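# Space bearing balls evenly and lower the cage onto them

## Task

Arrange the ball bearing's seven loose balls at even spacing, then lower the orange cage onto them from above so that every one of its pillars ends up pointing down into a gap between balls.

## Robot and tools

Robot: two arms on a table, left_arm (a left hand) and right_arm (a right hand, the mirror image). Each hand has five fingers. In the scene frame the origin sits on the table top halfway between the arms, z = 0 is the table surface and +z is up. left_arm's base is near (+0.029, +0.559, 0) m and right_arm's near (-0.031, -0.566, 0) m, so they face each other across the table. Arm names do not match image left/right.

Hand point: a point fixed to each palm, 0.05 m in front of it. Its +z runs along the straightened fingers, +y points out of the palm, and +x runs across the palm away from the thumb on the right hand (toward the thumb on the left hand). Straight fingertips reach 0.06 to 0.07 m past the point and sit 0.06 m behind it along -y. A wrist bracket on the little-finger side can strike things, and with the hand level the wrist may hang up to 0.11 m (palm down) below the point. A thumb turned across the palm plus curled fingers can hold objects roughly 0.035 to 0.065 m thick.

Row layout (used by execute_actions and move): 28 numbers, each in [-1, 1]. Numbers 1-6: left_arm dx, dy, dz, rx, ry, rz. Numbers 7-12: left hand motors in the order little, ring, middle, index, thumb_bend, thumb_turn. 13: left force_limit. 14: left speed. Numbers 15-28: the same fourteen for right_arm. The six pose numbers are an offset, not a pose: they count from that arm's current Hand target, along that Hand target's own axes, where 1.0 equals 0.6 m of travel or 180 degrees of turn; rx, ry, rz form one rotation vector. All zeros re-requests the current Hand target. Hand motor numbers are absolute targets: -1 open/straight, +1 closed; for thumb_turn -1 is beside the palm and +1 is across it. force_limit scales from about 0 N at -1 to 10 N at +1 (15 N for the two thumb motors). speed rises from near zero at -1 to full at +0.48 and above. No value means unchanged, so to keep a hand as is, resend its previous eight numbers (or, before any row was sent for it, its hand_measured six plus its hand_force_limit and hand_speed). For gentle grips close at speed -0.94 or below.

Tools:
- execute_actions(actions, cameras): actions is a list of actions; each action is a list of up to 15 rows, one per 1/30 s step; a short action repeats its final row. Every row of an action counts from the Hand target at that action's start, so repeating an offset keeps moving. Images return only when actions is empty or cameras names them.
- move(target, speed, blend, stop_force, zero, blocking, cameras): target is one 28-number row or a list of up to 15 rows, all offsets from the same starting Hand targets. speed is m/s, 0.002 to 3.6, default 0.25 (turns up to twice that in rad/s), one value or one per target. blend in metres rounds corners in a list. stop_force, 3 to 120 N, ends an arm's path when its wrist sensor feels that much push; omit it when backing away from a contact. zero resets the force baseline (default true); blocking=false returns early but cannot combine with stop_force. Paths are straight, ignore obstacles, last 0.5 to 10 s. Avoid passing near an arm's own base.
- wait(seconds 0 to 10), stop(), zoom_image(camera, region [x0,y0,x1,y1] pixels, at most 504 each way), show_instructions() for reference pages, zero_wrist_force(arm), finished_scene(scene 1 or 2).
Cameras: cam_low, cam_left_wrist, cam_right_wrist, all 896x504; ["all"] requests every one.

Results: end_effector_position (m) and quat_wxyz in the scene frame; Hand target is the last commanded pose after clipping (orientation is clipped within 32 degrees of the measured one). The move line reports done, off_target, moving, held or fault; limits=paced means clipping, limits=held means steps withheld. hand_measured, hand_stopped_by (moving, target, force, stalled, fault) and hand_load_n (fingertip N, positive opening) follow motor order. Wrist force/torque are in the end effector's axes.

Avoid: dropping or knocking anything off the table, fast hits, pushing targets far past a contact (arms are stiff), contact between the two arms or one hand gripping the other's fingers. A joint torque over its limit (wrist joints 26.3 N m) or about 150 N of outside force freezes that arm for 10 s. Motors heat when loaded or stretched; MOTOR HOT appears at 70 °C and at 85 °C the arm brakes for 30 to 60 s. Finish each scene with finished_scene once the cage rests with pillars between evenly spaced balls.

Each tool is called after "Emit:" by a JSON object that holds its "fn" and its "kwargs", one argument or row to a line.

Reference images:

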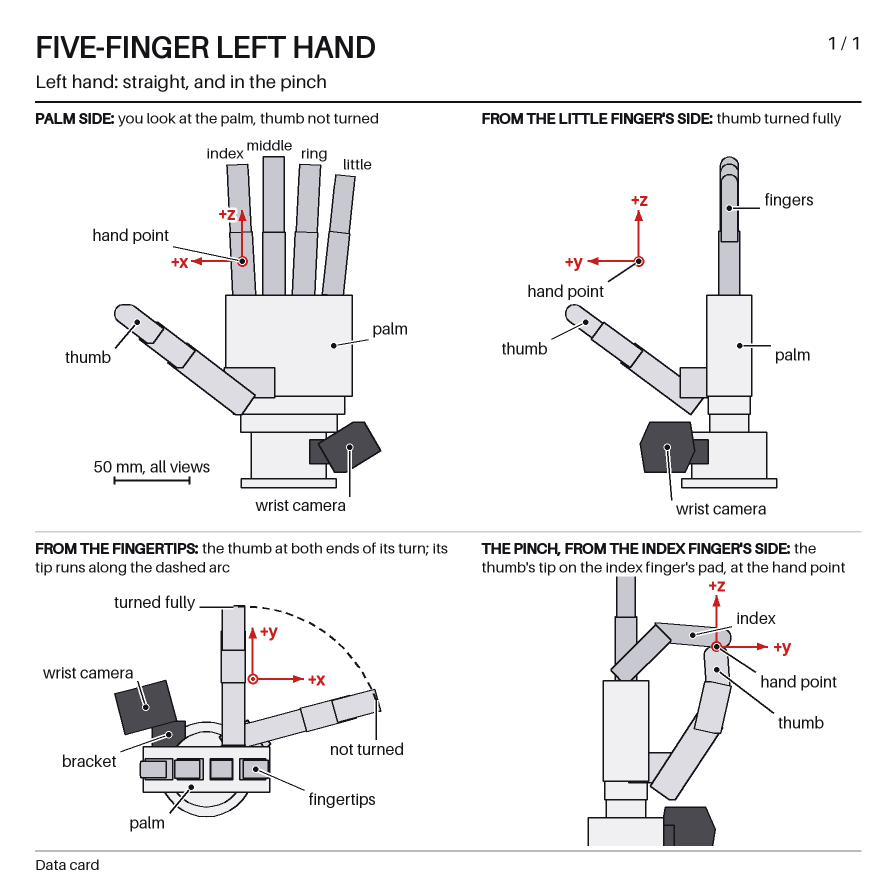

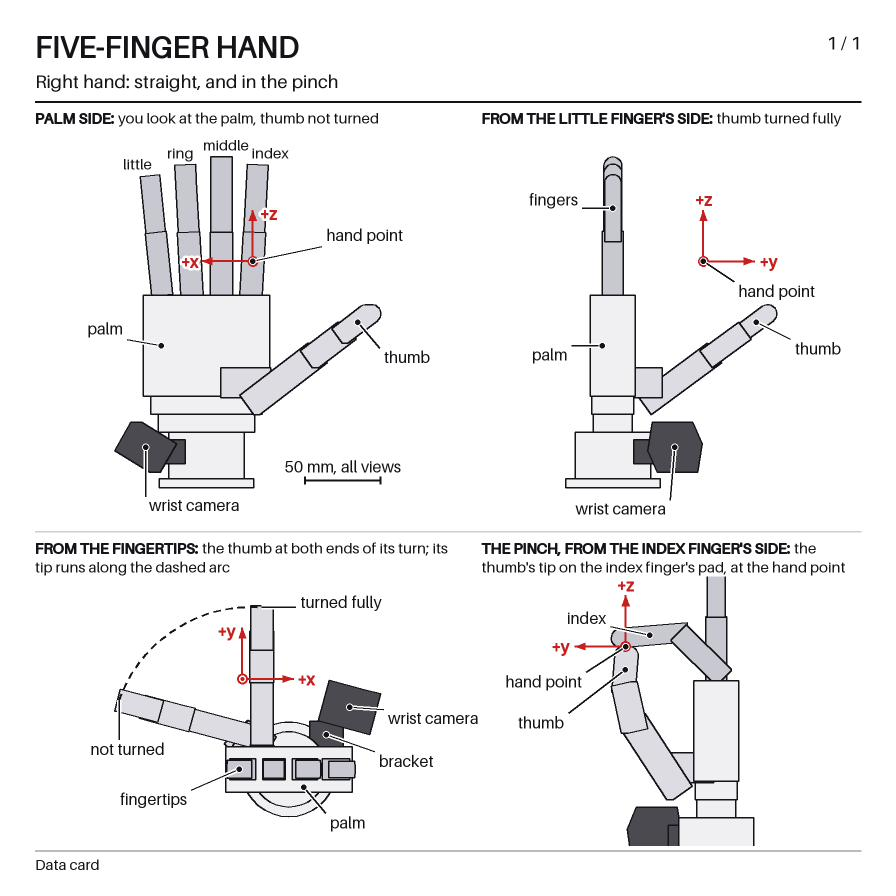

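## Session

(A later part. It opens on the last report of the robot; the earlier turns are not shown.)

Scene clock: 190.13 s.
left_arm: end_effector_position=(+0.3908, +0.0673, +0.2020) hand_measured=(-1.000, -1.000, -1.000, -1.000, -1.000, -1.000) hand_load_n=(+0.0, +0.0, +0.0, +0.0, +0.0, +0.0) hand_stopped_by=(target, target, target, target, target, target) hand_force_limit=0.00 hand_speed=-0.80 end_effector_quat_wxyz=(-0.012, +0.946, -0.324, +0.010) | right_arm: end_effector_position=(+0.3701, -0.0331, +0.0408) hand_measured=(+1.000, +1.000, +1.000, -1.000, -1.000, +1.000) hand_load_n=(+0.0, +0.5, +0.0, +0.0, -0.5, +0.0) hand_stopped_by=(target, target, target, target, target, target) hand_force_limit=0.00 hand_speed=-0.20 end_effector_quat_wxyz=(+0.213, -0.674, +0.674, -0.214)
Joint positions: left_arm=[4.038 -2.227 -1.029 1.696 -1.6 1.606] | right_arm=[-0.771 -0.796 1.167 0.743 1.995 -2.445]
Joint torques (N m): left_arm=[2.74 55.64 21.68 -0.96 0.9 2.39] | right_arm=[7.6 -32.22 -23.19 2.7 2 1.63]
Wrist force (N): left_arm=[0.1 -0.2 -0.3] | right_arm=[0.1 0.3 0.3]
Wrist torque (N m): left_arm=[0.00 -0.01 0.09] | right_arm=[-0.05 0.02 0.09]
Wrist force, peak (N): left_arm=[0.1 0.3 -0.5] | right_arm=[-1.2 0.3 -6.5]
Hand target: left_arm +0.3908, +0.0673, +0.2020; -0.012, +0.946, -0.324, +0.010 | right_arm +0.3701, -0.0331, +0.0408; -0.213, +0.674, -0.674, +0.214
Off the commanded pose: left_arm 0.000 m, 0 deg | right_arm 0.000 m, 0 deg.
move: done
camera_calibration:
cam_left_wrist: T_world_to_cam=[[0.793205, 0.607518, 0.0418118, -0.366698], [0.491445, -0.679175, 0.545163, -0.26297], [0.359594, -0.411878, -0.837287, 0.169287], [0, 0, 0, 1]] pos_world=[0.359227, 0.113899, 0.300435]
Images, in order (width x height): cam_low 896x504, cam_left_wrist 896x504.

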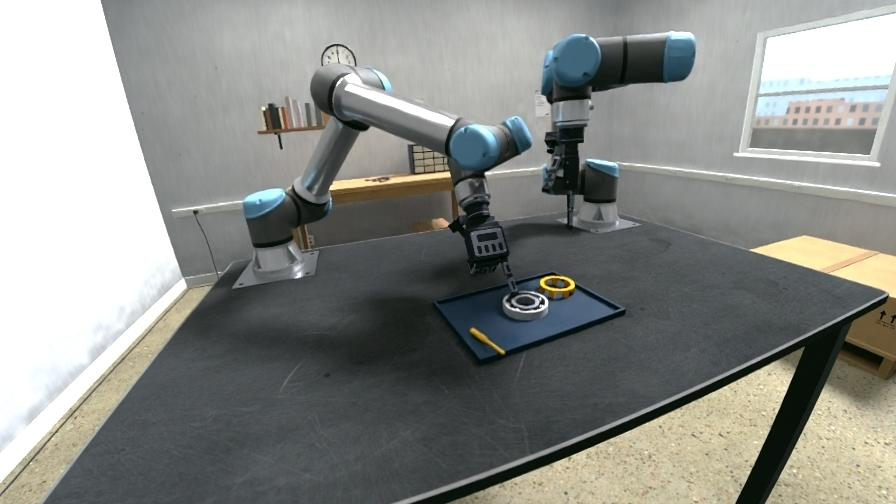

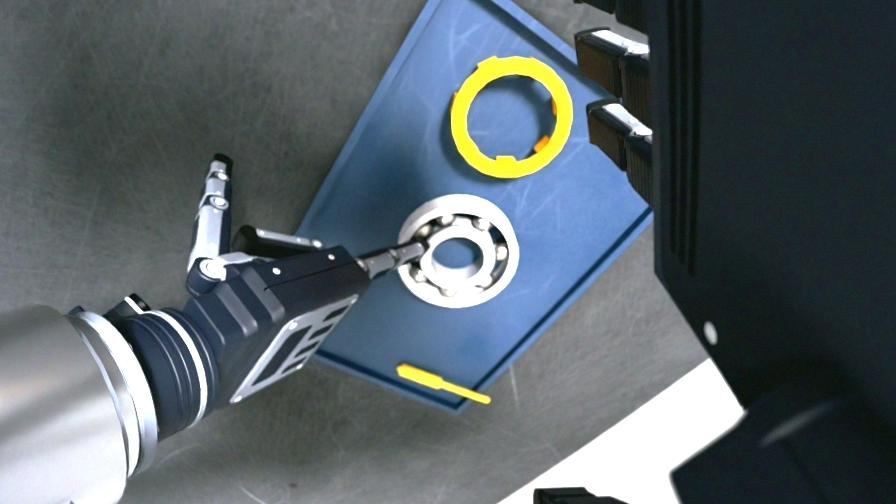

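Emit:
{"fn": "move", "kwargs": {
  "target": [
    [0,0,0,0,0,0,-1,-1,-1,-1,-1,-1,0,-0.8,0,-0.00383,-0.00546,0,0,0,1,1,1,-1,-1,1,0.0,-0.2],
    [0,0,0,0,0,0,-1,-1,-1,-1,-1,-1,0,-0.8,-0.027,0.00053,-0.00852,0,0,0,1,1,1,-1,-1,1,0.0,-0.2]
  ],
  "speed": 0.04,
  "blend": [0.001, 0],
  "cameras": []
}}

Emit:
{"fn": "move", "kwargs": {
  "target": [0,0,0,0,0,0,-1,-1,-1,-1,-1,-1,0,-0.8,0,0.00574,0.00819,0,0,0,1,1,1,-1,-1,1,0.0,-0.2],
  "speed": 0.006,
  "stop_force": 3,
  "cameras": ["cam_left_wrist", "cam_low"]
}}

Emit:
{"fn": "zoom_image", "kwargs": {
  "camera": "cam_left_wrist",
  "region": [388, 195, 458, 265]
}}

Emit:
{"fn": "zoom_image", "kwargs": {
  "camera": "cam_low",
  "region": [500, 275, 550, 315]
}}

Scene clock: 191.50 s.
left_arm: end_effector_position=(+0.3908, +0.0673, +0.2020) hand_measured=(-1.000, -1.000, -1.000, -1.000, -1.000, -1.000) hand_load_n=(+0.0, +0.0, +0.0, +0.0, +0.0, +0.0) hand_stopped_by=(target, target, target, target, target, target) hand_force_limit=0.00 hand_speed=-0.80 end_effector_quat_wxyz=(-0.012, +0.946, -0.324, +0.010) | right_arm: end_effector_position=(+0.3668, -0.0169, +0.0447) hand_measured=(+1.000, +1.000, +1.000, -1.000, -1.000, +1.000) hand_load_n=(+0.0, +0.0, +0.0, +0.0, +0.0, +0.0) hand_stopped_by=(target, target, target, target, target, target) hand_force_limit=0.00 hand_speed=-0.20 end_effector_quat_wxyz=(+0.213, -0.674, +0.674, -0.214) end_effector_velocity=(+0.001, -0.001, +0.000) end_effector_angular_velocity=(+0.001, -0.001, +0.001)
Joint positions: left_arm=[4.038 -2.227 -1.029 1.696 -1.6 1.606] | right_arm=[-0.748 -0.767 1.106 0.785 2.005 -2.422]
Joint velocities: left_arm=[within noise] | right_arm=[-0.002 -0.002 0.004 -0.005 -0.001 -0.003]
Joint torques (N m): left_arm=[2.2 55.94 21.91 -0.86 1.11 2.43] | right_arm=[-12.02 -58.69 -9.24 0.24 -0.7 -1.91]
Wrist force (N): left_arm=[0.2 0.1 -0.3] | right_arm=[0.1 0.2 0.3]
Wrist torque (N m): left_arm=[0.04 -0.04 0.09] | right_arm=[-0.07 0.01 -0.01]
Wrist force, peak (N): left_arm=[-0.1 0.4 -0.3] | right_arm=[0.0 0.8 0.9]
Hand target: left_arm +0.3908, +0.0673, +0.2020; -0.012, +0.946, -0.324, +0.010 | right_arm +0.3669, -0.0169, +0.0448; -0.213, +0.674, -0.674, +0.214
Off the commanded pose: left_arm 0.000 m, 0 deg | right_arm 0.000 m, 0 deg.
move: done
No camera images: "cameras" was empty.

Scene clock: 193.37 s.
left_arm: end_effector_position=(+0.3908, +0.0673, +0.2020) hand_measured=(-1.000, -1.000, -1.000, -1.000, -1.000, -1.000) hand_load_n=(+0.0, +0.0, +0.0, +0.0, -0.5, +0.0) hand_stopped_by=(target, target, target, target, target, target) hand_force_limit=0.00 hand_speed=-0.80 end_effector_quat_wxyz=(-0.012, +0.946, -0.324, +0.010) | right_arm: end_effector_position=(+0.3669, -0.0169, +0.0409) hand_measured=(+1.000, +1.000, +1.000, -1.000, -1.000, +1.000) hand_load_n=(+0.0, +0.0, +0.0, +0.5, +0.0, +0.0) hand_stopped_by=(target, target, target, target, target, target) hand_force_limit=0.00 hand_speed=-0.20 end_effector_quat_wxyz=(+0.213, -0.674, +0.674, -0.214)
Joint positions: left_arm=[4.038 -2.227 -1.029 1.696 -1.6 1.606] | right_arm=[-0.748 -0.764 1.111 0.777 2.005 -2.422]
Joint torques (N m): left_arm=[2.45 55.32 22.24 -1.03 1.05 2.4] | right_arm=[-9.75 -56.38 -21.9 3.06 -1.04 -1.71]
Wrist force (N): left_arm=[0.0 -0.1 -0.3] | right_arm=[0.4 -3.1 -2.1]
Wrist torque (N m): left_arm=[0.00 0.00 0.08] | right_arm=[0.13 0.00 0.02]
Wrist force, peak (N): left_arm=[0.1 0.2 -0.4] | right_arm=[-0.2 -4.2 -3.2]
Hand target: left_arm +0.3908, +0.0673, +0.2020; -0.012, +0.946, -0.324, +0.010 | right_arm +0.3669, -0.0169, +0.0409; -0.213, +0.674, -0.674, +0.214 (not the last commanded pose)
Off the commanded pose: left_arm 0.000 m, 0 deg | right_arm 0.002 m, 0 deg.
move: contact (right_arm)
camera_calibration:
cam_left_wrist: T_world_to_cam=[[0.793205, 0.607518, 0.0418118, -0.366698], [0.491445, -0.679175, 0.545163, -0.26297], [0.359594, -0.411878, -0.837287, 0.169287], [0, 0, 0, 1]] pos_world=[0.359227, 0.113899, 0.300435]
Images, in order (width x height): cam_low 896x504, cam_left_wrist 896x504.

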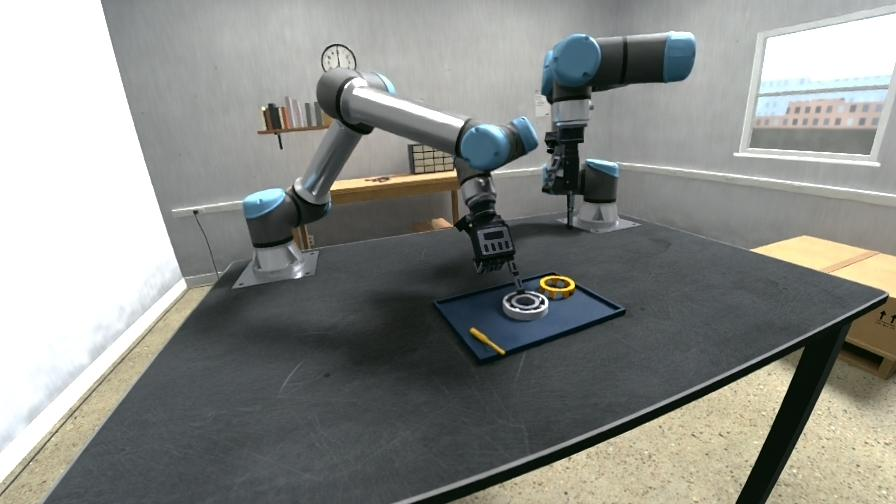

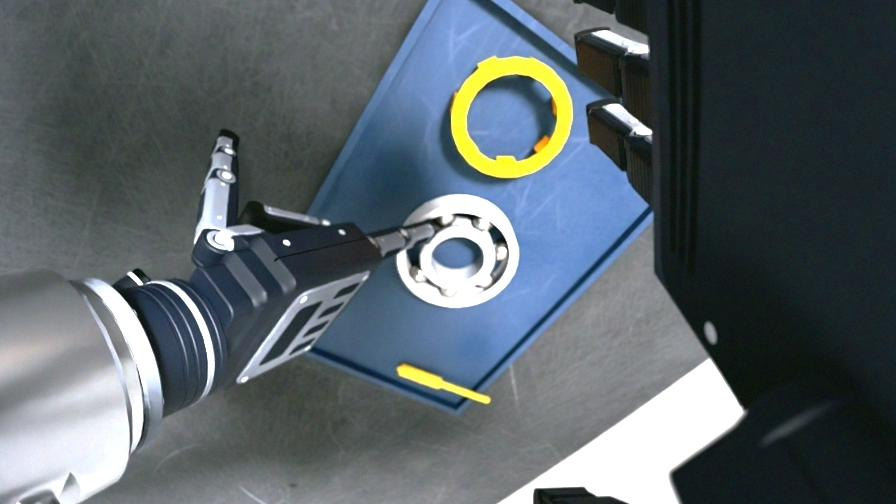

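Scaled by 7.200.

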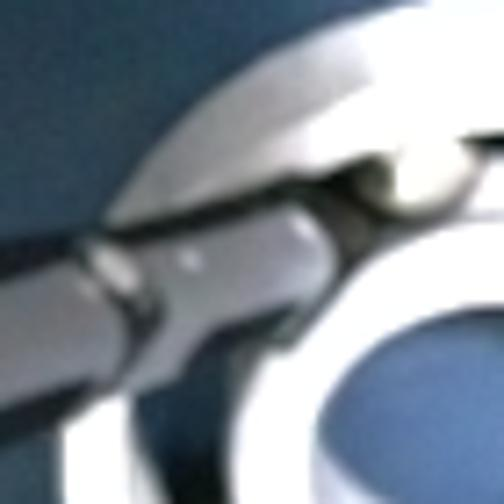

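Scaled by 10.080.

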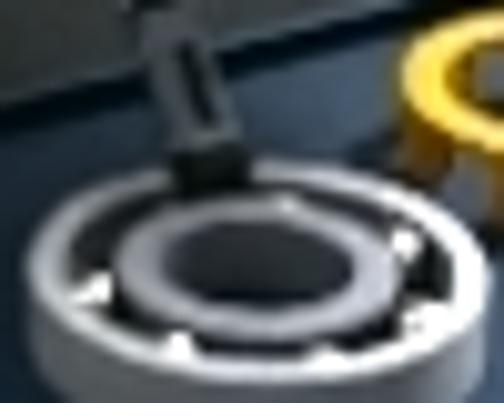

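Emit:
{"fn": "execute_actions", "kwargs": {
  "actions": []
}}

Emit:
{"fn": "zoom_image", "kwargs": {
  "camera": "cam_left_wrist",
  "region": [388, 185, 528, 315]
}}

Scene clock: 194.37 s.
left_arm: end_effector_position=(+0.3908, +0.0673, +0.2020) hand_measured=(-1.000, -1.000, -1.000, -1.000, -1.000, -1.000) hand_load_n=(+0.0, +0.0, +0.0, +0.0, +0.0, +0.0) hand_stopped_by=(target, target, target, target, target, target) hand_force_limit=0.00 hand_speed=-0.80 end_effector_quat_wxyz=(-0.012, +0.946, -0.324, +0.010) | right_arm: end_effector_position=(+0.3669, -0.0169, +0.0409) hand_measured=(+1.000, +1.000, +1.000, -1.000, -1.000, +1.000) hand_load_n=(+0.0, +0.0, +0.0, +0.5, +0.0, +0.0) hand_stopped_by=(target, target, target, target, target, target) hand_force_limit=0.00 hand_speed=-0.20 end_effector_quat_wxyz=(+0.213, -0.674, +0.674, -0.214)
Joint positions: left_arm=[4.038 -2.227 -1.029 1.696 -1.6 1.606] | right_arm=[-0.748 -0.764 1.111 0.777 2.005 -2.422]
Joint velocities: within noise
Joint torques (N m): left_arm=[2.82 55.97 21.61 -0.91 0.98 2.41] | right_arm=[-8.63 -57.12 -22.48 2.6 -0.85 -1.83]
Motor temperatures (°C): left_arm=[26 28 25 36 31 34] | right_arm=[26 28 26 31 35 34]
Wrist force (N): left_arm=[-0.1 0.1 -0.2] | right_arm=[0.2 -3.1 -2.2]
Wrist torque (N m): left_arm=[0.02 0.01 0.07] | right_arm=[0.13 0.02 0.01]
Wrist force, peak (N): left_arm=[0.0 0.0 -0.4] | right_arm=[0.2 -3.1 -2.2]
Hand target: left_arm +0.3908, +0.0673, +0.2020; -0.012, +0.946, -0.324, +0.010 | right_arm +0.3669, -0.0169, +0.0409; -0.213, +0.674, -0.674, +0.214 (not the last commanded pose)
Off the commanded pose: left_arm 0.000 m, 0 deg | right_arm 0.002 m, 0 deg.
camera_calibration:
cam_left_wrist: T_world_to_cam=[[0.793205, 0.607518, 0.0418118, -0.366698], [0.491445, -0.679175, 0.545163, -0.26297], [0.359594, -0.411878, -0.837287, 0.169287], [0, 0, 0, 1]] pos_world=[0.359227, 0.113899, 0.300435]
cam_right_wrist: T_world_to_cam=[[-0.786584, -0.288029, -0.546191, 0.304174], [-0.510787, 0.80053, 0.313446, 0.176289], [0.346961, 0.525539, -0.776806, 0.0264074], [0, 0, 0, 1]] pos_world=[0.320142, -0.0673919, 0.131393]

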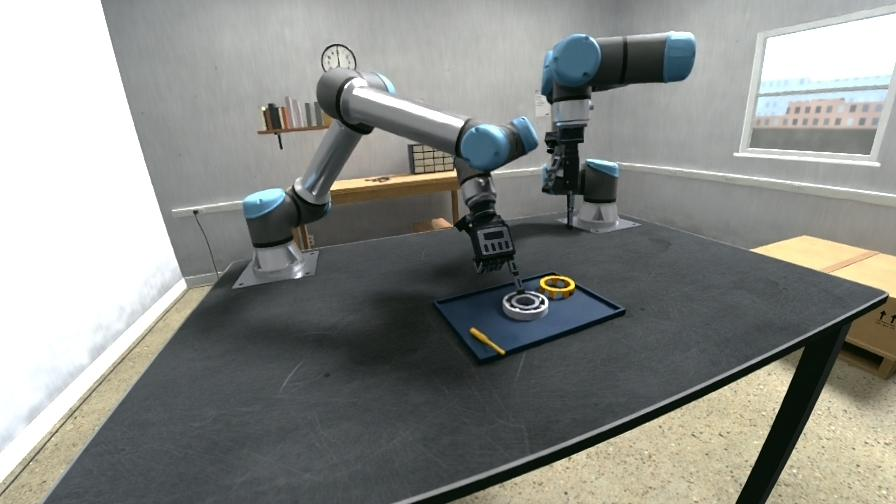

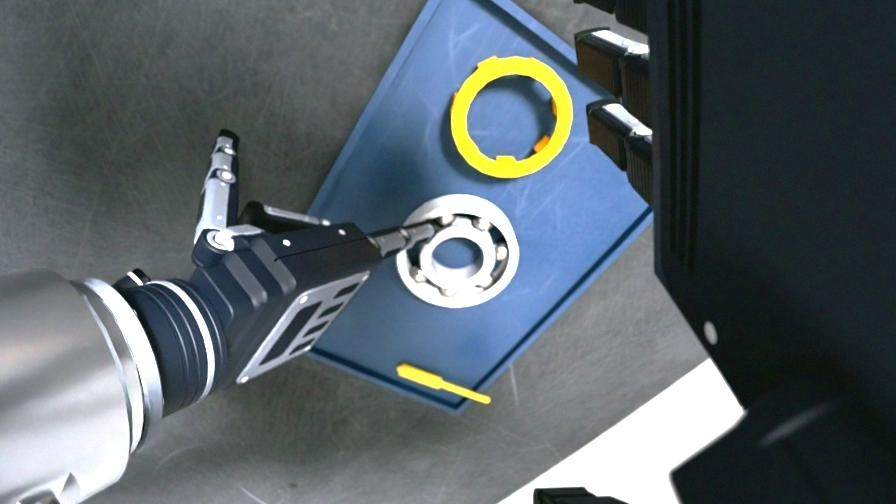

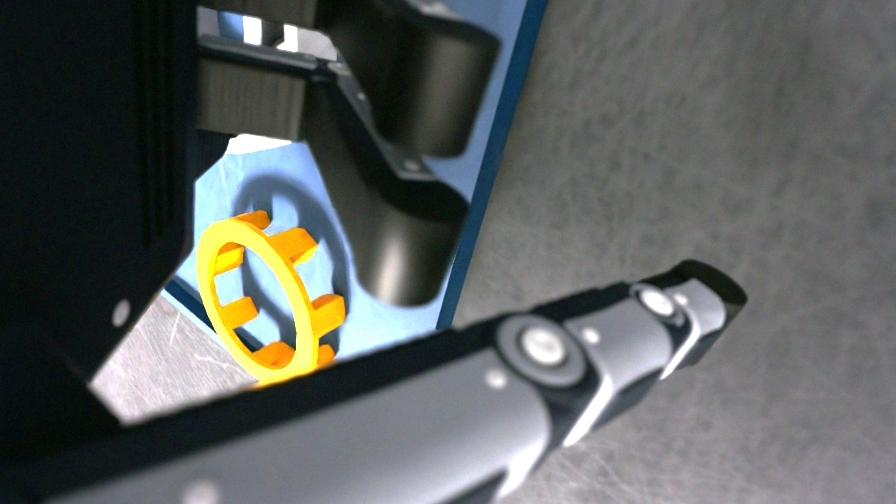

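Scaled by 3.600.

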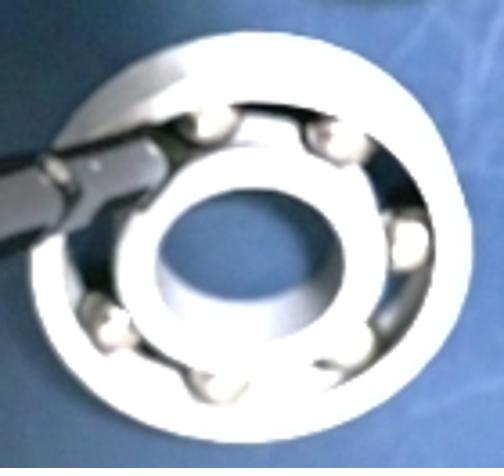

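Emit:
{"fn": "move", "kwargs": {
  "target": [0,0,0,0,0,0,-1,-1,-1,-1,-1,-1,0,-0.8,0,-0.0039,-0.00033,0,0,0,1,1,1,-1,-1,1,0.0,-0.2],
  "speed": 0.02
}}

Emit:
{"fn": "move", "kwargs": {
  "target": [0,0,0,0,0,0,-1,-1,-1,-1,-1,-1,0,-0.8,0,0.0038,0.00546,0,0,0,1,1,1,-1,-1,1,0.0,-0.2],
  "speed": 0.006,
  "stop_force": 3
}}

Scene clock: 195.50 s.
left_arm: end_effector_position=(+0.3908, +0.0673, +0.2020) hand_measured=(-1.000, -1.000, -1.000, -1.000, -1.000, -1.000) hand_load_n=(+0.0, +0.0, +0.0, +0.0, +0.0, +0.0) hand_stopped_by=(target, target, target, target, target, target) hand_force_limit=0.00 hand_speed=-0.80 end_effector_quat_wxyz=(-0.012, +0.946, -0.324, +0.010) | right_arm: end_effector_position=(+0.3688, -0.0169, +0.0424) hand_measured=(+1.000, +1.000, +1.000, -1.000, -1.000, +1.000) hand_load_n=(+0.0, +0.0, +0.0, +0.0, +0.0, +0.0) hand_stopped_by=(target, target, target, target, target, target) hand_force_limit=0.00 hand_speed=-0.20 end_effector_quat_wxyz=(+0.213, -0.674, +0.674, -0.214)
Joint positions: left_arm=[4.038 -2.227 -1.029 1.696 -1.6 1.606] | right_arm=[-0.75 -0.763 1.105 0.781 2.004 -2.424]
Joint torques (N m): left_arm=[2.6 55.36 22.34 -0.84 0.94 2.33] | right_arm=[-7.48 -33.7 -17.17 1.98 -0.67 -1.42]
Wrist force (N): left_arm=[0.1 0.1 -0.1] | right_arm=[0.1 0.3 0.2]
Wrist torque (N m): left_arm=[0.02 -0.01 0.09] | right_arm=[-0.05 0.03 0.09]
Wrist force, peak (N): left_arm=[-0.2 0.2 -0.3] | right_arm=[0.1 -3.1 -2.2]
Hand target: left_arm +0.3908, +0.0673, +0.2020; -0.012, +0.946, -0.324, +0.010 | right_arm +0.3687, -0.0169, +0.0424; -0.213, +0.674, -0.674, +0.214
Off the commanded pose: left_arm 0.000 m, 0 deg | right_arm 0.000 m, 0 deg.
move: done

Scene clock: 197.00 s.
left_arm: end_effector_position=(+0.3908, +0.0673, +0.2020) hand_measured=(-1.000, -1.000, -1.000, -1.000, -1.000, -1.000) hand_load_n=(+0.0, +0.0, +0.0, +0.0, +0.0, +0.0) hand_stopped_by=(target, target, target, target, target, target) hand_force_limit=0.00 hand_speed=-0.80 end_effector_quat_wxyz=(-0.012, +0.946, -0.324, +0.010) | right_arm: end_effector_position=(+0.3688, -0.0169, +0.0405) hand_measured=(+1.000, +1.000, +1.000, -1.000, -1.000, +1.000) hand_load_n=(+0.0, +0.0, +0.0, +0.0, +0.0, +0.0) hand_stopped_by=(target, target, target, target, target, target) hand_force_limit=0.00 hand_speed=-0.20 end_effector_quat_wxyz=(+0.213, -0.674, +0.674, -0.214)
Joint positions: left_arm=[4.038 -2.227 -1.029 1.696 -1.6 1.606] | right_arm=[-0.75 -0.762 1.107 0.777 2.004 -2.424]
Joint torques (N m): left_arm=[2.53 55.51 22.33 -0.96 0.86 2.37] | right_arm=[-3.86 -57.03 -21.36 3.12 -0.06 0.2]
Wrist force (N): left_arm=[0.0 0.1 0.1] | right_arm=[-0.4 -2.1 -2.2]
Wrist torque (N m): left_arm=[0.01 0.02 0.08] | right_arm=[0.18 0.02 0.04]
Wrist force, peak (N): left_arm=[0.2 0.4 -0.4] | right_arm=[-0.4 -3.5 -3.2]
Hand target: left_arm +0.3908, +0.0673, +0.2020; -0.012, +0.946, -0.324, +0.010 | right_arm +0.3688, -0.0169, +0.0405; -0.213, +0.674, -0.674, +0.214 (not the last commanded pose)
Off the commanded pose: left_arm 0.000 m, 0 deg | right_arm 0.002 m, 0 deg.
move: contact (right_arm)

Emit:
{"fn": "move", "kwargs": {
  "target": [
    [0,0,0,0,0,0,-1,-1,-1,-1,-1,-1,0,-0.8,0.0150,0.0004,0.0003,0,0,0,1,1,1,-1,-1,1,0.0,-0.2],
    [0,0,0,0,0,0,-1,-1,-1,-1,-1,-1,0,-0.8,0.0300,0.0004,0.0003,0,0,0,1,1,1,-1,-1,1,0.0,-0.2]
  ],
  "speed": 0.01,
  "stop_force": 6,
  "zero": false,
  "cameras": ["cam_left_wrist"]
}}

Emit:
{"fn": "zoom_image", "kwargs": {
  "camera": "cam_left_wrist",
  "region": [388, 185, 528, 315]
}}

Scene clock: 200.20 s.
left_arm: end_effector_position=(+0.3908, +0.0673, +0.2020) hand_measured=(-1.000, -1.000, -1.000, -1.000, -1.000, -1.000) hand_load_n=(+0.0, +0.0, +0.0, +0.0, +0.0, +0.0) hand_stopped_by=(target, target, target, target, target, target) hand_force_limit=0.00 hand_speed=-0.80 end_effector_quat_wxyz=(-0.012, +0.946, -0.324, +0.010) | right_arm: end_effector_position=(+0.3687, -0.0349, +0.0402) hand_measured=(+1.000, +1.000, +1.000, -1.000, -1.000, +1.000) hand_load_n=(+0.0, +0.0, +0.0, +0.5, +0.0, +0.0) hand_stopped_by=(target, target, target, target, target, target) hand_force_limit=0.00 hand_speed=-0.20 end_effector_quat_wxyz=(+0.213, -0.674, +0.674, -0.214)
Joint positions: left_arm=[4.038 -2.227 -1.029 1.696 -1.6 1.606] | right_arm=[-0.771 -0.801 1.178 0.737 1.995 -2.445]
Joint torques (N m): left_arm=[2.54 55.22 22.44 -0.94 0.99 2.42] | right_arm=[9.48 -30.01 -20.69 3.54 1.35 1.11]
Wrist force (N): left_arm=[0.0 0.1 -0.1] | right_arm=[-0.4 -3.8 -1.7]
Wrist torque (N m): left_arm=[0.03 0.00 0.07] | right_arm=[0.20 -0.02 0.06]
Wrist force, peak (N): left_arm=[-0.1 0.2 -0.6] | right_arm=[-0.4 -6.7 -3.6]
Hand target: left_arm +0.3908, +0.0673, +0.2020; -0.012, +0.946, -0.324, +0.010 | right_arm +0.3686, -0.0349, +0.0402; -0.213, +0.674, -0.674, +0.214
Off the commanded pose: left_arm 0.000 m, 0 deg | right_arm 0.000 m, 0 deg.
move: done
camera_calibration:
cam_left_wrist: T_world_to_cam=[[0.793205, 0.607518, 0.0418118, -0.366698], [0.491445, -0.679175, 0.545163, -0.26297], [0.359594, -0.411878, -0.837287, 0.169287], [0, 0, 0, 1]] pos_world=[0.359227, 0.113899, 0.300435]
Images, in order (width x height): cam_left_wrist 896x504.

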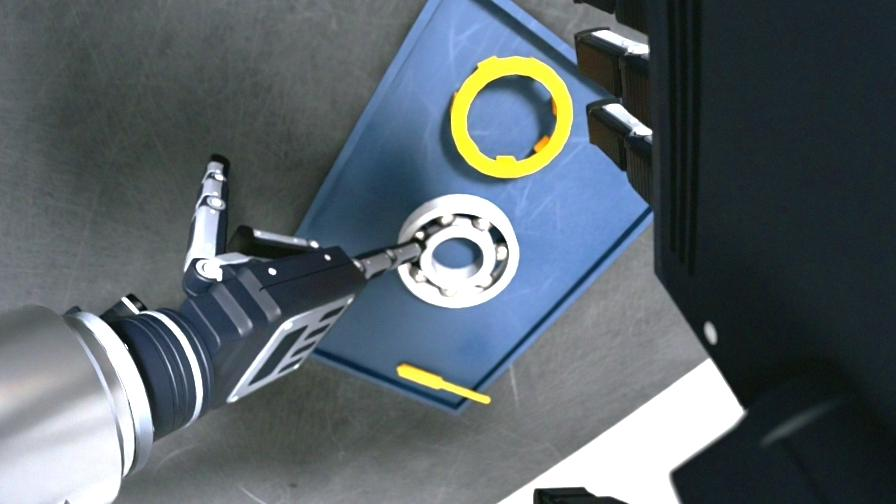

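Scaled by 3.600.

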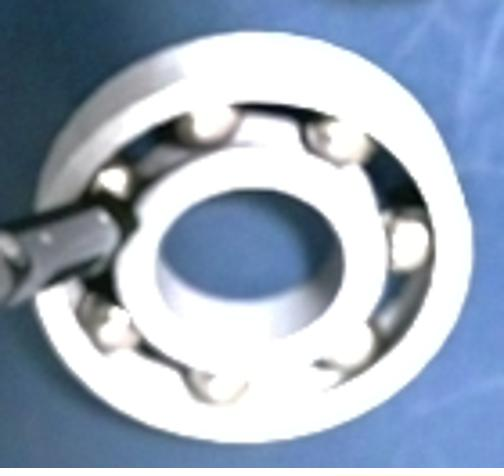

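Emit:
{"fn": "move", "kwargs": {
  "target": [
    [0,0,0,0,0,0,-1,-1,-1,-1,-1,-1,0,-0.8,0,-0.0024,-0.0034,0,0,0,1,1,1,-1,-1,1,0.0,-0.2],
    [0,0,0,0,0,0,-1,-1,-1,-1,-1,-1,0,-0.8,-0.0217,-0.0028,-0.0031,0,0,0,1,1,1,-1,-1,1,0.0,-0.2]
  ],
  "speed": 0.03
}}

Emit:
{"fn": "move", "kwargs": {
  "target": [0,0,0,0,0,0,-1,-1,-1,-1,-1,-1,0,-0.8,0,0.0050,0.0073,0,0,0,1,1,1,-1,-1,1,0.0,-0.2],
  "speed": 0.006,
  "stop_force": 4
}}

Emit:
{"fn": "move", "kwargs": {
  "target": [
    [0,0,0,0,0,0,-1,-1,-1,-1,-1,-1,0,-0.8,0.0150,0.0002,0.0004,0,0,0,1,1,1,-1,-1,1,0.0,-0.2],
    [0,0,0,0,0,0,-1,-1,-1,-1,-1,-1,0,-0.8,0.0300,-0.0001,0.0006,0,0,0,1,1,1,-1,-1,1,0.0,-0.2]
  ],
  "speed": 0.01,
  "stop_force": 6.5,
  "zero": false,
  "cameras": ["cam_left_wrist"]
}}

Emit:
{"fn": "zoom_image", "kwargs": {
  "camera": "cam_left_wrist",
  "region": [388, 185, 528, 315]
}}

Scene clock: 201.90 s.
left_arm: end_effector_position=(+0.3908, +0.0673, +0.2020) hand_measured=(-1.000, -1.000, -1.000, -1.000, -1.000, -1.000) hand_load_n=(+0.0, +0.0, +0.0, +0.0, +0.0, +0.0) hand_stopped_by=(target, target, target, target, target, target) hand_force_limit=0.00 hand_speed=-0.80 end_effector_quat_wxyz=(-0.012, +0.946, -0.324, +0.010) | right_arm: end_effector_position=(+0.3689, -0.0218, +0.0425) hand_measured=(+1.000, +1.000, +1.000, -1.000, -1.000, +1.000) hand_load_n=(+0.0, +0.0, +0.0, +0.0, +0.0, +0.0) hand_stopped_by=(target, target, target, target, target, target) hand_force_limit=0.00 hand_speed=-0.20 end_effector_quat_wxyz=(+0.213, -0.674, +0.674, -0.214)
Joint positions: left_arm=[4.038 -2.227 -1.029 1.696 -1.6 1.606] | right_arm=[-0.756 -0.774 1.124 0.771 2.002 -2.43]
Joint torques (N m): left_arm=[2.55 56.12 22.55 -0.92 0.98 2.38] | right_arm=[-9.89 -58.83 -9.1 0.33 0.09 -1.59]
Wrist force (N): left_arm=[0.1 0.1 -0.2] | right_arm=[0.0 0.1 0.3]
Wrist torque (N m): left_arm=[0.02 -0.01 0.09] | right_arm=[-0.09 0.04 -0.05]
Wrist force, peak (N): left_arm=[0.1 0.1 -0.5] | right_arm=[-0.5 -4.3 -1.9]
Hand target: left_arm +0.3908, +0.0673, +0.2020; -0.012, +0.946, -0.324, +0.010 | right_arm +0.3690, -0.0219, +0.0427; -0.213, +0.674, -0.674, +0.214
Off the commanded pose: left_arm 0.000 m, 0 deg | right_arm 0.000 m, 0 deg.
move: done

Scene clock: 203.47 s.
left_arm: end_effector_position=(+0.3908, +0.0673, +0.2020) hand_measured=(-1.000, -1.000, -1.000, -1.000, -1.000, -1.000) hand_load_n=(+0.0, +0.0, +0.0, +0.0, -0.5, +0.0) hand_stopped_by=(target, target, target, target, target, target) hand_force_limit=0.00 hand_speed=-0.80 end_effector_quat_wxyz=(-0.012, +0.946, -0.324, +0.010) | right_arm: end_effector_position=(+0.3690, -0.0219, +0.0402) hand_measured=(+1.000, +1.000, +1.000, -1.000, -1.000, +1.000) hand_load_n=(+0.0, +0.0, +0.0, +0.0, +0.0, +0.0) hand_stopped_by=(target, target, target, target, target, target) hand_force_limit=0.00 hand_speed=-0.20 end_effector_quat_wxyz=(+0.213, -0.674, +0.674, -0.214)
Joint positions: left_arm=[4.038 -2.227 -1.029 1.696 -1.6 1.606] | right_arm=[-0.756 -0.772 1.127 0.766 2.002 -2.43]
Joint torques (N m): left_arm=[2.13 55.87 22.77 -0.95 0.98 2.42] | right_arm=[-9.12 -55.23 -22.23 2.59 -0.83 -1.48]
Wrist force (N): left_arm=[-0.2 0.3 -0.1] | right_arm=[-0.2 -0.8 -4.8]
Wrist torque (N m): left_arm=[0.06 0.03 0.06] | right_arm=[0.29 0.01 -0.04]
Wrist force, peak (N): left_arm=[-0.3 0.3 -0.3] | right_arm=[-0.5 -1.9 -6.5]
Hand target: left_arm +0.3908, +0.0673, +0.2020; -0.012, +0.946, -0.324, +0.010 | right_arm +0.3690, -0.0219, +0.0402; -0.213, +0.674, -0.674, +0.214 (not the last commanded pose)
Off the commanded pose: left_arm 0.000 m, 0 deg | right_arm 0.003 m, 0 deg.
move: contact (right_arm)

Scene clock: 206.27 s.
left_arm: end_effector_position=(+0.3908, +0.0673, +0.2020) hand_measured=(-1.000, -1.000, -1.000, -1.000, -1.000, -1.000) hand_load_n=(+0.0, +0.0, +0.0, +0.0, +0.0, +0.0) hand_stopped_by=(target, target, target, target, target, target) hand_force_limit=0.00 hand_speed=-0.80 end_effector_quat_wxyz=(-0.012, +0.946, -0.324, +0.010) | right_arm: end_effector_position=(+0.3692, -0.0393, +0.0399) hand_measured=(+1.000, +1.000, +1.000, -1.000, -1.000, +1.000) hand_load_n=(+0.0, +0.0, +0.0, +1.5, +0.0, +0.0) hand_stopped_by=(target, target, target, target, target, target) hand_force_limit=0.00 hand_speed=-0.20 end_effector_quat_wxyz=(+0.213, -0.674, +0.674, -0.214)
Joint positions: left_arm=[4.038 -2.227 -1.029 1.696 -1.6 1.606] | right_arm=[-0.778 -0.81 1.194 0.727 1.992 -2.452]
Joint torques (N m): left_arm=[2.33 55.47 22.74 -0.9 1.01 2.32] | right_arm=[11.74 -24.22 -18.07 3.2 1.41 1.31]
Wrist force (N): left_arm=[0.0 0.2 -0.1] | right_arm=[-6.0 -10.0 -4.2]
Wrist torque (N m): left_arm=[0.02 0.00 0.07] | right_arm=[0.45 -0.24 -0.33]
Wrist force, peak (N): left_arm=[-0.1 0.5 -0.3] | right_arm=[-9.1 -11.1 -3.5]
Hand target: left_arm +0.3908, +0.0673, +0.2020; -0.012, +0.946, -0.324, +0.010 | right_arm +0.3692, -0.0393, +0.0399; -0.213, +0.674, -0.674, +0.214 (not the last commanded pose)
Off the commanded pose: left_arm 0.000 m, 0 deg | right_arm 0.001 m, 0 deg.
move: contact (right_arm); path passed 1 of 2 targets
camera_calibration:
cam_left_wrist: T_world_to_cam=[[0.793205, 0.607518, 0.0418118, -0.366698], [0.491445, -0.679175, 0.545163, -0.26297], [0.359594, -0.411878, -0.837287, 0.169287], [0, 0, 0, 1]] pos_world=[0.359227, 0.113899, 0.300435]
Images, in order (width x height): cam_left_wrist 896x504.

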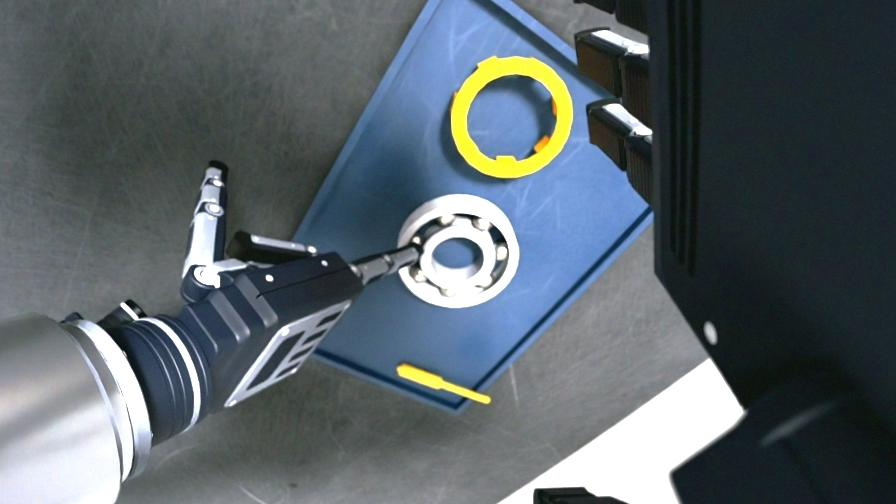

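Scaled by 3.600.

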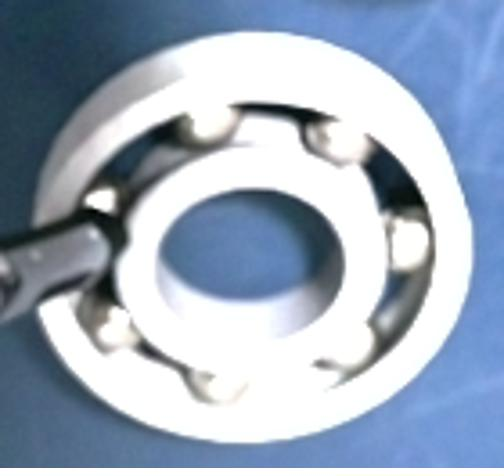

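Emit:
{"fn": "move", "kwargs": {
  "target": [
    [0,0,0,0,0,0,-1,-1,-1,-1,-1,-1,0,-0.8,0,-0.0029,-0.0041,0,0,0,1,1,1,-1,-1,1,0.0,-0.2],
    [0,0,0,0,0,0,-1,-1,-1,-1,-1,-1,0,-0.8,-0.0220,-0.0034,-0.0038,0,0,0,1,1,1,-1,-1,1,0.0,-0.2]
  ],
  "speed": 0.03,
  "cameras": ["cam_left_wrist"]
}}

Emit:
{"fn": "zoom_image", "kwargs": {
  "camera": "cam_left_wrist",
  "region": [388, 185, 528, 315]
}}

Scene clock: 207.77 s.
left_arm: end_effector_position=(+0.3908, +0.0673, +0.2020) hand_measured=(-1.000, -1.000, -1.000, -1.000, -1.000, -1.000) hand_load_n=(+0.0, +0.0, +0.0, +0.0, +0.0, +0.0) hand_stopped_by=(target, target, target, target, target, target) hand_force_limit=0.00 hand_speed=-0.80 end_effector_quat_wxyz=(-0.012, +0.946, -0.324, +0.010) | right_arm: end_effector_position=(+0.3695, -0.0260, +0.0428) hand_measured=(+1.000, +1.000, +1.000, -1.000, -1.000, +1.000) hand_load_n=(+0.0, +0.0, +0.0, +0.0, +0.0, +0.0) hand_stopped_by=(target, target, target, target, target, target) hand_force_limit=0.00 hand_speed=-0.20 end_effector_quat_wxyz=(+0.213, -0.674, +0.674, -0.214) end_effector_velocity=(+0.000, -0.001, +0.000) end_effector_angular_velocity=(-0.001, -0.002, +0.003)
Joint positions: left_arm=[4.038 -2.227 -1.029 1.696 -1.6 1.606] | right_arm=[-0.762 -0.783 1.139 0.762 1.999 -2.436]
Joint velocities: left_arm=[within noise] | right_arm=[-0.001 -0.002 0.003 -0.004 0 -0.005]
Joint torques (N m): left_arm=[2.31 55.65 23.35 -0.89 1.13 2.4] | right_arm=[-10.04 -57.89 -7.8 0.31 0.14 -1.62]
Wrist force (N): left_arm=[0.0 0.1 -0.2] | right_arm=[0.5 0.3 0.4]
Wrist torque (N m): left_arm=[0.03 0.00 0.07] | right_arm=[-0.07 -0.05 -0.01]
Wrist force, peak (N): left_arm=[-0.1 -0.1 -0.5] | right_arm=[-6.1 -10.2 -4.2]
Hand target: left_arm +0.3908, +0.0673, +0.2020; -0.012, +0.946, -0.324, +0.010 | right_arm +0.3696, -0.0261, +0.0430; -0.213, +0.674, -0.674, +0.214
Off the commanded pose: left_arm 0.000 m, 0 deg | right_arm 0.000 m, 0 deg.
move: done
camera_calibration:
cam_left_wrist: T_world_to_cam=[[0.793205, 0.607518, 0.0418118, -0.366698], [0.491445, -0.679175, 0.545163, -0.26297], [0.359594, -0.411878, -0.837287, 0.169287], [0, 0, 0, 1]] pos_world=[0.359227, 0.113899, 0.300435]
Images, in order (width x height): cam_left_wrist 896x504.

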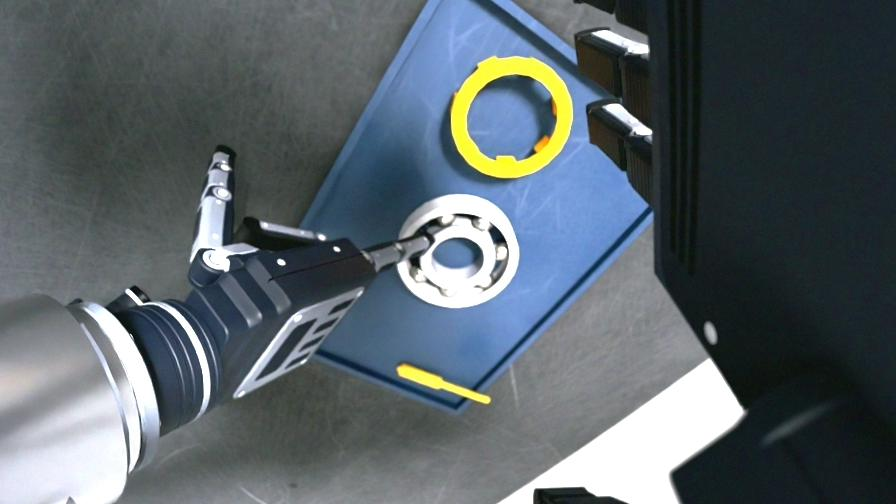

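Scaled by 3.600.

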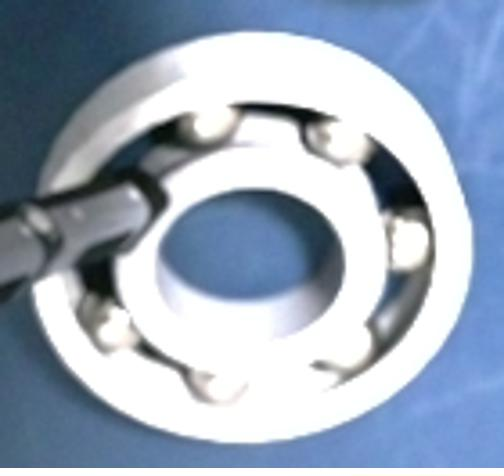

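Emit:
{"fn": "move", "kwargs": {
  "target": [0,0,0,0,0,0,-1,-1,-1,-1,-1,-1,0,-0.8,0.0305,-0.0018,-0.0008,0,-0.0383,-0.0546,1,1,1,-1,-1,1,0.0,-0.2],
  "speed": 0.06
}}

Emit:
{"fn": "move", "kwargs": {
  "target": [0,0,0,0,0,0,-1,-1,-1,-1,-1,-1,0,-0.8,0,0.0057,0.0082,0,0,0,1,1,1,-1,-1,1,0.0,-0.2],
  "speed": 0.007,
  "stop_force": 4,
  "cameras": ["cam_left_wrist"]
}}

Emit:
{"fn": "zoom_image", "kwargs": {
  "camera": "cam_left_wrist",
  "region": [388, 185, 528, 315]
}}

Scene clock: 210.47 s.
left_arm: end_effector_position=(+0.3908, +0.0673, +0.2020) hand_measured=(-1.000, -1.000, -1.000, -1.000, -1.000, -1.000) hand_load_n=(+0.0, +0.0, +0.0, +0.0, +0.0, +0.0) hand_stopped_by=(target, target, target, target, target, target) hand_force_limit=0.00 hand_speed=-0.80 end_effector_quat_wxyz=(-0.012, +0.946, -0.324, +0.010) | right_arm: end_effector_position=(+0.3703, -0.0444, +0.0441) hand_measured=(+1.000, +1.000, +1.000, -1.000, -1.000, +1.000) hand_load_n=(+0.0, +0.0, +0.0, +0.0, +0.0, +0.0) hand_stopped_by=(target, target, target, target, target, target) hand_force_limit=0.00 hand_speed=-0.20 end_effector_quat_wxyz=(+0.234, -0.741, +0.600, -0.190)
Joint positions: left_arm=[4.038 -2.227 -1.029 1.696 -1.6 1.606] | right_arm=[-0.82 -0.867 1.263 0.631 1.87 -2.688]
Joint torques (N m): left_arm=[1.86 55.82 23.31 -1 0.91 2.35] | right_arm=[9.6 -30.89 -22.63 2.21 1.81 1.66]
Wrist force (N): left_arm=[0.2 0.2 -0.3] | right_arm=[0.6 0.5 0.2]
Wrist torque (N m): left_arm=[0.06 -0.02 0.08] | right_arm=[-0.03 -0.05 -0.01]
Wrist force, peak (N): left_arm=[-0.3 0.4 -0.2] | right_arm=[0.6 0.6 0.5]
Hand target: left_arm +0.3908, +0.0673, +0.2020; -0.012, +0.946, -0.324, +0.010 | right_arm +0.3702, -0.0444, +0.0440; -0.234, +0.741, -0.600, +0.190
Off the commanded pose: left_arm 0.000 m, 0 deg | right_arm 0.000 m, 0 deg.
move: done

Scene clock: 212.20 s.
left_arm: end_effector_position=(+0.3908, +0.0673, +0.2020) hand_measured=(-1.000, -1.000, -1.000, -1.000, -1.000, -1.000) hand_load_n=(+0.0, +0.0, +0.0, +0.0, +0.0, +0.0) hand_stopped_by=(target, target, target, target, target, target) hand_force_limit=0.00 hand_speed=-0.80 end_effector_quat_wxyz=(-0.012, +0.946, -0.324, +0.010) | right_arm: end_effector_position=(+0.3702, -0.0443, +0.0396) hand_measured=(+1.000, +1.000, +1.000, -1.000, -1.000, +1.000) hand_load_n=(+0.0, +0.0, +0.0, +0.0, +0.0, +0.0) hand_stopped_by=(target, target, target, target, target, target) hand_force_limit=0.00 hand_speed=-0.20 end_effector_quat_wxyz=(+0.234, -0.741, +0.600, -0.190)
Joint positions: left_arm=[4.038 -2.227 -1.029 1.696 -1.6 1.606] | right_arm=[-0.82 -0.862 1.267 0.622 1.871 -2.688]
Joint torques (N m): left_arm=[2.13 55.75 23.51 -0.93 1.06 2.38] | right_arm=[6.47 -52.24 -22.29 2.44 1.12 -1.19]
Wrist force (N): left_arm=[0.0 -0.2 -0.4] | right_arm=[-0.8 -2.2 -3.7]
Wrist torque (N m): left_arm=[0.00 -0.01 0.09] | right_arm=[0.24 -0.08 -0.11]
Wrist force, peak (N): left_arm=[0.0 -0.2 -0.4] | right_arm=[-1.2 -3.6 -5.2]
Hand target: left_arm +0.3908, +0.0673, +0.2020; -0.012, +0.946, -0.324, +0.010 | right_arm +0.3702, -0.0443, +0.0396; -0.234, +0.741, -0.600, +0.190 (not the last commanded pose)
Off the commanded pose: left_arm 0.000 m, 0 deg | right_arm 0.002 m, 0 deg.
move: contact (right_arm)
camera_calibration:
cam_left_wrist: T_world_to_cam=[[0.793205, 0.607518, 0.0418118, -0.366698], [0.491445, -0.679175, 0.545163, -0.26297], [0.359594, -0.411878, -0.837287, 0.169287], [0, 0, 0, 1]] pos_world=[0.359227, 0.113899, 0.300435]
Images, in order (width x height): cam_left_wrist 896x504.

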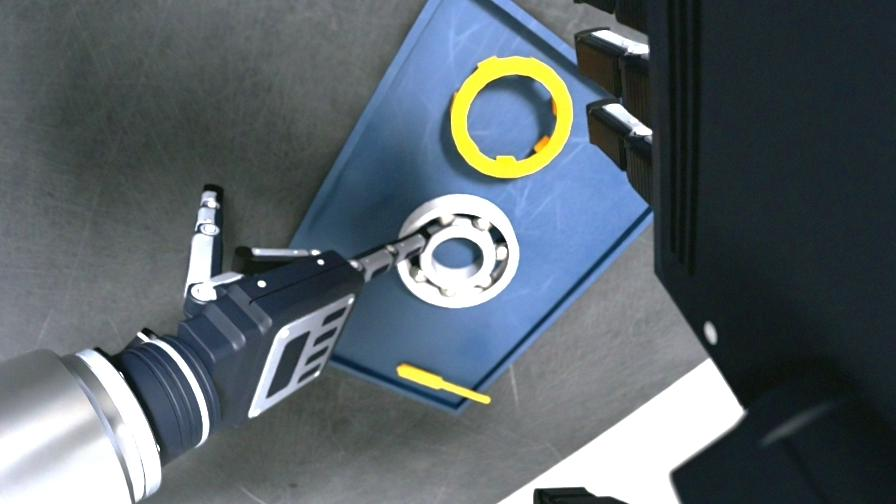

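Scaled by 3.600.

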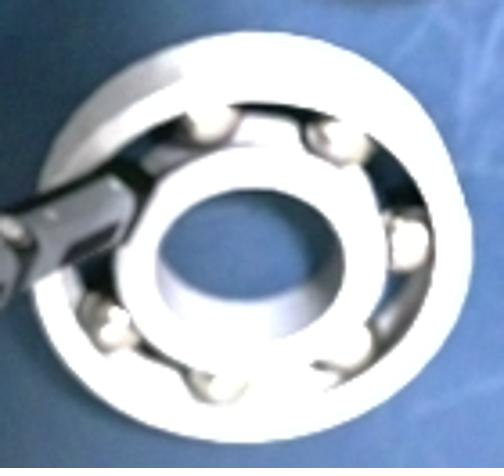

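Emit:
{"fn": "move", "kwargs": {
  "target": [
    [0,0,0,0,0,0,-1,-1,-1,-1,-1,-1,0,-0.8,0.0120,0.0002,0.0003,0,0,0,1,1,1,-1,-1,1,0.0,-0.2],
    [0,0,0,0,0,0,-1,-1,-1,-1,-1,-1,0,-0.8,0.0230,0.0002,0.0003,0,0,0,1,1,1,-1,-1,1,0.0,-0.2]
  ],
  "speed": 0.01,
  "stop_force": 6.5,
  "zero": false,
  "cameras": ["cam_left_wrist"]
}}

Emit:
{"fn": "zoom_image", "kwargs": {
  "camera": "cam_left_wrist",
  "region": [388, 185, 528, 315]
}}

Scene clock: 215.43 s.
left_arm: end_effector_position=(+0.3908, +0.0673, +0.2020) hand_measured=(-1.000, -1.000, -1.000, -1.000, -1.000, -1.000) hand_load_n=(+0.0, +0.0, +0.0, +0.0, +0.0, +0.0) hand_stopped_by=(target, target, target, target, target, target) hand_force_limit=0.00 hand_speed=-0.80 end_effector_quat_wxyz=(-0.012, +0.946, -0.324, +0.010) | right_arm: end_effector_position=(+0.3731, -0.0578, +0.0394) hand_measured=(+1.000, +1.000, +1.000, -1.000, -1.000, +1.000) hand_load_n=(+0.0, +0.0, +0.0, +2.0, +0.0, +0.0) hand_stopped_by=(target, target, target, target, target, target) hand_force_limit=0.00 hand_speed=-0.20 end_effector_quat_wxyz=(+0.234, -0.741, +0.600, -0.190)
Joint positions: left_arm=[4.038 -2.227 -1.029 1.696 -1.6 1.606] | right_arm=[-0.842 -0.885 1.307 0.6 1.859 -2.707]
Joint torques (N m): left_arm=[1.79 55.3 23.86 -0.95 1.09 2.33] | right_arm=[12.54 -20.87 -16.04 4.91 1.29 1.41]
Wrist force (N): left_arm=[0.1 0.4 -0.1] | right_arm=[-1.6 -12.5 -6.8]
Wrist torque (N m): left_arm=[0.06 -0.01 0.08] | right_arm=[0.69 -0.16 -0.07]
Wrist force, peak (N): left_arm=[-0.3 0.6 -0.1] | right_arm=[-1.3 -16.5 -9.3]
Hand target: left_arm +0.3908, +0.0673, +0.2020; -0.012, +0.946, -0.324, +0.010 | right_arm +0.3731, -0.0578, +0.0394; -0.234, +0.741, -0.600, +0.190
Off the commanded pose: left_arm 0.000 m, 0 deg | right_arm 0.000 m, 0 deg.
move: done
camera_calibration:
cam_left_wrist: T_world_to_cam=[[0.793205, 0.607518, 0.0418118, -0.366698], [0.491445, -0.679175, 0.545163, -0.26297], [0.359594, -0.411878, -0.837287, 0.169287], [0, 0, 0, 1]] pos_world=[0.359227, 0.113899, 0.300435]
Images, in order (width x height): cam_left_wrist 896x504.

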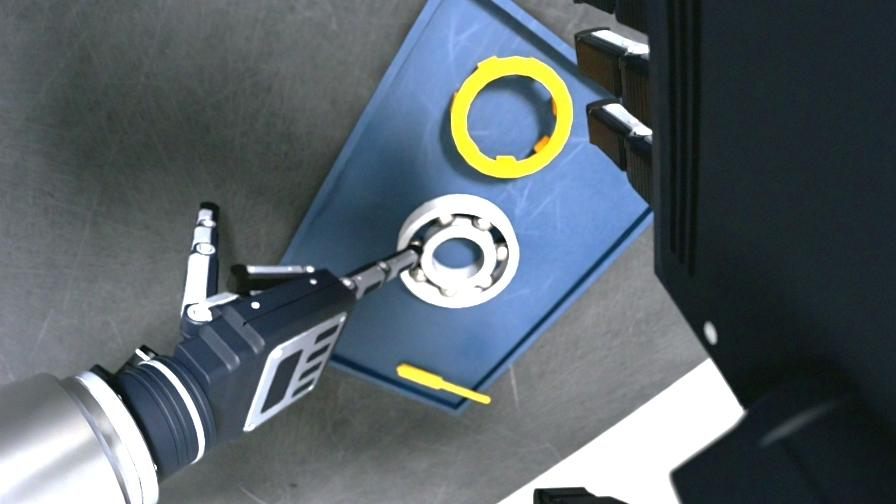

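Scaled by 3.600.

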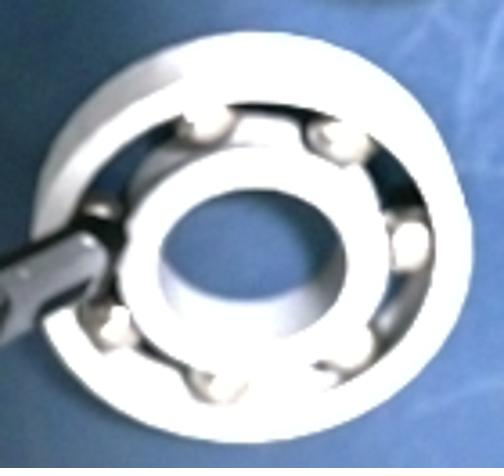

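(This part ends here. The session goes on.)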